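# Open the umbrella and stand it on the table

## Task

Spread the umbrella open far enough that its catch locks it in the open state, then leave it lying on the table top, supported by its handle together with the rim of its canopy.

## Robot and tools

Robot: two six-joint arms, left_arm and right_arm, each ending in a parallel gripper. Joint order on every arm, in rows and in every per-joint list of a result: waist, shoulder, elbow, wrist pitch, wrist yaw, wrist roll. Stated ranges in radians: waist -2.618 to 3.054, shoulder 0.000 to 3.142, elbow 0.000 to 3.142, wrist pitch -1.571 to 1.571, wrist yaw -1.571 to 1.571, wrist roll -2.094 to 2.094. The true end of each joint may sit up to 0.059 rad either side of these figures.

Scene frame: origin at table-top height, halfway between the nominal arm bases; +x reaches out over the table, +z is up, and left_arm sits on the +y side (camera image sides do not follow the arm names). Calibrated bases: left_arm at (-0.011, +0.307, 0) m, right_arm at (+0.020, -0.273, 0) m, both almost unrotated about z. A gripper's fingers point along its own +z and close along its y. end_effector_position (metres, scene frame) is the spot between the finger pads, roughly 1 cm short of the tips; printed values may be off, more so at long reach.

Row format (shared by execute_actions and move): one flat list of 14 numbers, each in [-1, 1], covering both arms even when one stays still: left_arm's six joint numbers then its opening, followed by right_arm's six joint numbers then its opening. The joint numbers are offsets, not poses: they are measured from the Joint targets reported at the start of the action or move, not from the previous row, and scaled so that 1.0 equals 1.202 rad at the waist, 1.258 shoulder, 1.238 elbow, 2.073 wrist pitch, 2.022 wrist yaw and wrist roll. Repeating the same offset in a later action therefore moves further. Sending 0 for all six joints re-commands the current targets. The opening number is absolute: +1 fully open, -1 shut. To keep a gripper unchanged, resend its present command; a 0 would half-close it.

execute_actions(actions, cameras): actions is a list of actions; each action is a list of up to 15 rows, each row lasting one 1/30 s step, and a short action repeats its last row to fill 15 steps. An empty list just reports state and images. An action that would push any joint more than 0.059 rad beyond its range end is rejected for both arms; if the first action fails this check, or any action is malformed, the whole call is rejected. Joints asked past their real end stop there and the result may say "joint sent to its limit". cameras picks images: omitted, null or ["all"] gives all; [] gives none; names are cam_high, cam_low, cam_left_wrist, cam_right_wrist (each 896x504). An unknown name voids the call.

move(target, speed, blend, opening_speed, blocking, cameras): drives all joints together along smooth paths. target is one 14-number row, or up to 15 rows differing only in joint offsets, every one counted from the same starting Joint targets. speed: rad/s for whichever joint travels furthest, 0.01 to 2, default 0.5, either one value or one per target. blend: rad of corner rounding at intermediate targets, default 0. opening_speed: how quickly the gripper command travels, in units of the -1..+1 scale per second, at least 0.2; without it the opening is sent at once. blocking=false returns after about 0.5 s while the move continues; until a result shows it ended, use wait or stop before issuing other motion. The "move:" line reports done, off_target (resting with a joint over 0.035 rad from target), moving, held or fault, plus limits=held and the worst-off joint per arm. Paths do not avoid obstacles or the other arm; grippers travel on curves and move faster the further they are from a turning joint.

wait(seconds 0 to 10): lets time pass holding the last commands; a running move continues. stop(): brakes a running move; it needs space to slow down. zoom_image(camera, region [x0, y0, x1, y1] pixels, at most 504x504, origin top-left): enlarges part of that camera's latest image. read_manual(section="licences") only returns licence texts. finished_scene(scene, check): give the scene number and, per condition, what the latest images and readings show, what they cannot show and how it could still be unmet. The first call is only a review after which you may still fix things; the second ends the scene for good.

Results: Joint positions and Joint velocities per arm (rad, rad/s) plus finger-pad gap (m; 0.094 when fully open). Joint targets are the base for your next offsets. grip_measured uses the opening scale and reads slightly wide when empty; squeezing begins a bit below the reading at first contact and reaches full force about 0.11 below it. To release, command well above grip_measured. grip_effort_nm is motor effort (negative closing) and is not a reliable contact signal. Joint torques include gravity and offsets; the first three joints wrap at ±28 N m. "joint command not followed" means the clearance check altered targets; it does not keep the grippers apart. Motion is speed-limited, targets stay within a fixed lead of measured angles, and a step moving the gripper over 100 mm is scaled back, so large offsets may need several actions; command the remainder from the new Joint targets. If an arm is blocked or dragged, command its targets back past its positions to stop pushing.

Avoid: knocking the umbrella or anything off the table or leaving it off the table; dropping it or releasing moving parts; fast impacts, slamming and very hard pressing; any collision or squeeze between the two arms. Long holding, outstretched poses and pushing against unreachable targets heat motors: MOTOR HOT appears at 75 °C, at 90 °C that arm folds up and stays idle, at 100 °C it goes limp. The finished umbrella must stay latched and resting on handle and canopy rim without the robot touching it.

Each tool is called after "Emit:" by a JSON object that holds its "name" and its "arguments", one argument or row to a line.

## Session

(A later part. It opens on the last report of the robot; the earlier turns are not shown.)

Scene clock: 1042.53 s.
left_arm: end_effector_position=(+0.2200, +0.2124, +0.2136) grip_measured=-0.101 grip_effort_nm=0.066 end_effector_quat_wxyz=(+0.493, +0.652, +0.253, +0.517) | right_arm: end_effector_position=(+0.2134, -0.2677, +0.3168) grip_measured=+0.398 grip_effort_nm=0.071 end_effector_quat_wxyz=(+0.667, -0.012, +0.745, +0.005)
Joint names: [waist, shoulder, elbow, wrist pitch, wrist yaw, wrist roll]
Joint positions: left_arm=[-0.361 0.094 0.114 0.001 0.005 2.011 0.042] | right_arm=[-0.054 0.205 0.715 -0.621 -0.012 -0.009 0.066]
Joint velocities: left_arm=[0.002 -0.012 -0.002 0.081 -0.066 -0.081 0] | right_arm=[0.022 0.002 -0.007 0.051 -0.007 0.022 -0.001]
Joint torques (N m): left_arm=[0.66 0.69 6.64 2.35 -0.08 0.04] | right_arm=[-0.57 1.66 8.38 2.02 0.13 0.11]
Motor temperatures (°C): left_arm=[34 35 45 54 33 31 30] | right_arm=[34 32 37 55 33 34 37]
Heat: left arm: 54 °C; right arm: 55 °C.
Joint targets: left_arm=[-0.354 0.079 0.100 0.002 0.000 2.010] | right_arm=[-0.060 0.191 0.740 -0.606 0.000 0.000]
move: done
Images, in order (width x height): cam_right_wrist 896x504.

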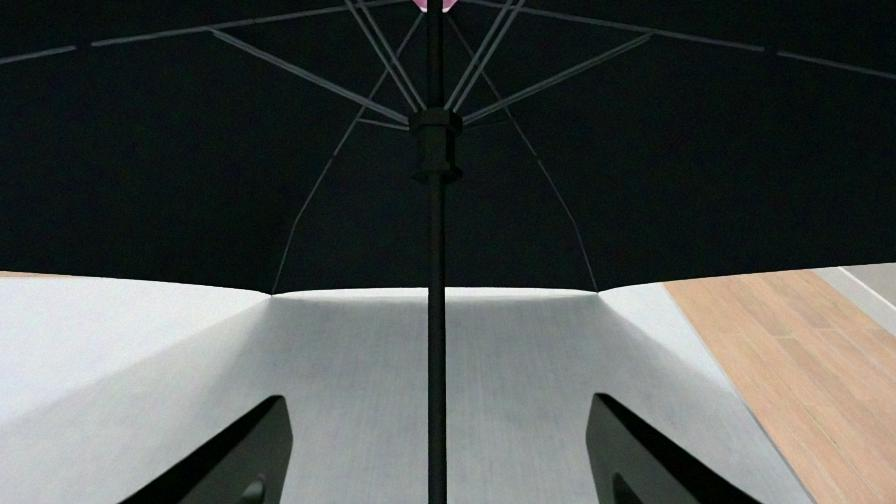

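Emit:
{"name": "execute_actions", "arguments": {
  "actions": [],
  "cameras": ["cam_low", "cam_right_wrist"]
}}

Scene clock: 1044.53 s.
left_arm: end_effector_position=(+0.2200, +0.2124, +0.2136) grip_measured=-0.101 grip_effort_nm=0.071 end_effector_quat_wxyz=(+0.493, +0.652, +0.253, +0.517) | right_arm: end_effector_position=(+0.2134, -0.2677, +0.3170) grip_measured=+0.398 grip_effort_nm=0.090 end_effector_quat_wxyz=(+0.667, -0.012, +0.745, +0.005)
Joint names: [waist, shoulder, elbow, wrist pitch, wrist yaw, wrist roll]
Joint positions: left_arm=[-0.361 0.094 0.114 0.001 0.005 2.011 0.042] | right_arm=[-0.054 0.205 0.715 -0.62 -0.012 -0.009 0.066]
Joint velocities: left_arm=[-0.007 0.002 -0.007 0.037 0.051 -0.022 0.001] | right_arm=[0.012 -0.017 -0.007 0.051 -0.037 -0.022 0.001]
Joint torques (N m): left_arm=[0.66 0.68 6.65 2.36 -0.07 0.04] | right_arm=[-0.64 1.65 8.35 2.03 0.12 0.11]
Motor temperatures (°C): left_arm=[34 35 45 54 33 31 30] | right_arm=[34 32 37 56 33 34 37]
Heat: left arm: 54 °C; right arm: 56 °C.
Joint targets: left_arm=[-0.354 0.079 0.100 0.002 0.000 2.010] | right_arm=[-0.060 0.191 0.740 -0.606 0.000 0.000]
Tool commands: left_gripper/opening=-0.1 right_gripper/opening=+0.4
Images, in order (width x height): cam_low 896x504, cam_right_wrist 896x504.

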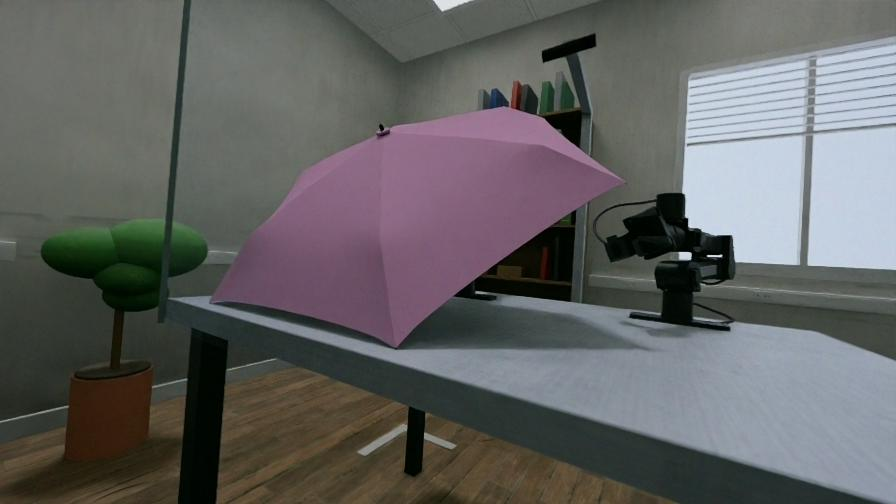

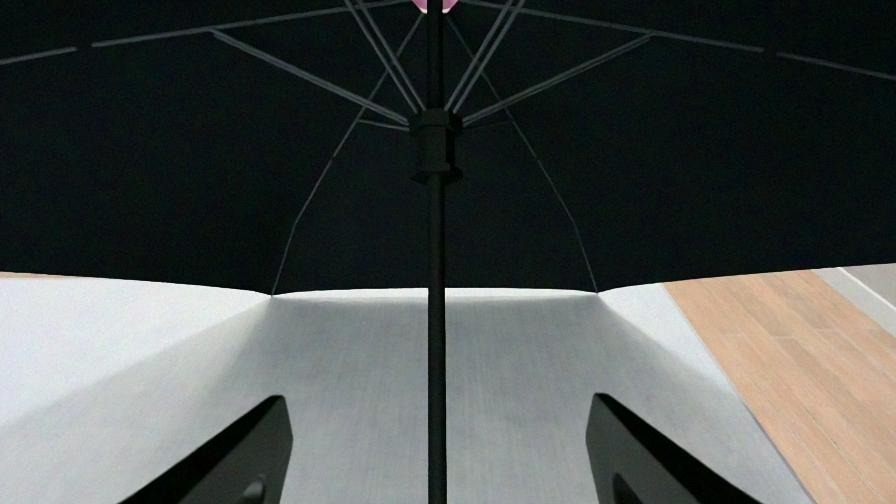

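Emit:
{"name": "finished_scene", "arguments": {
  "scene": 2,
  "check": "Rechecked: two successive image sets (1042 s, 1044 s) are identical, so the umbrella is static. Runner is at the latched position near the crown with spread stretchers, canopy taut, no arm touching; catch was seen behind runner and no load was on the left fork when it was backed off. Knob seen resting on the table and both lower rib tips on the table inside its edge; both grippers open and clear."
}}

The scene is finished: the task was done.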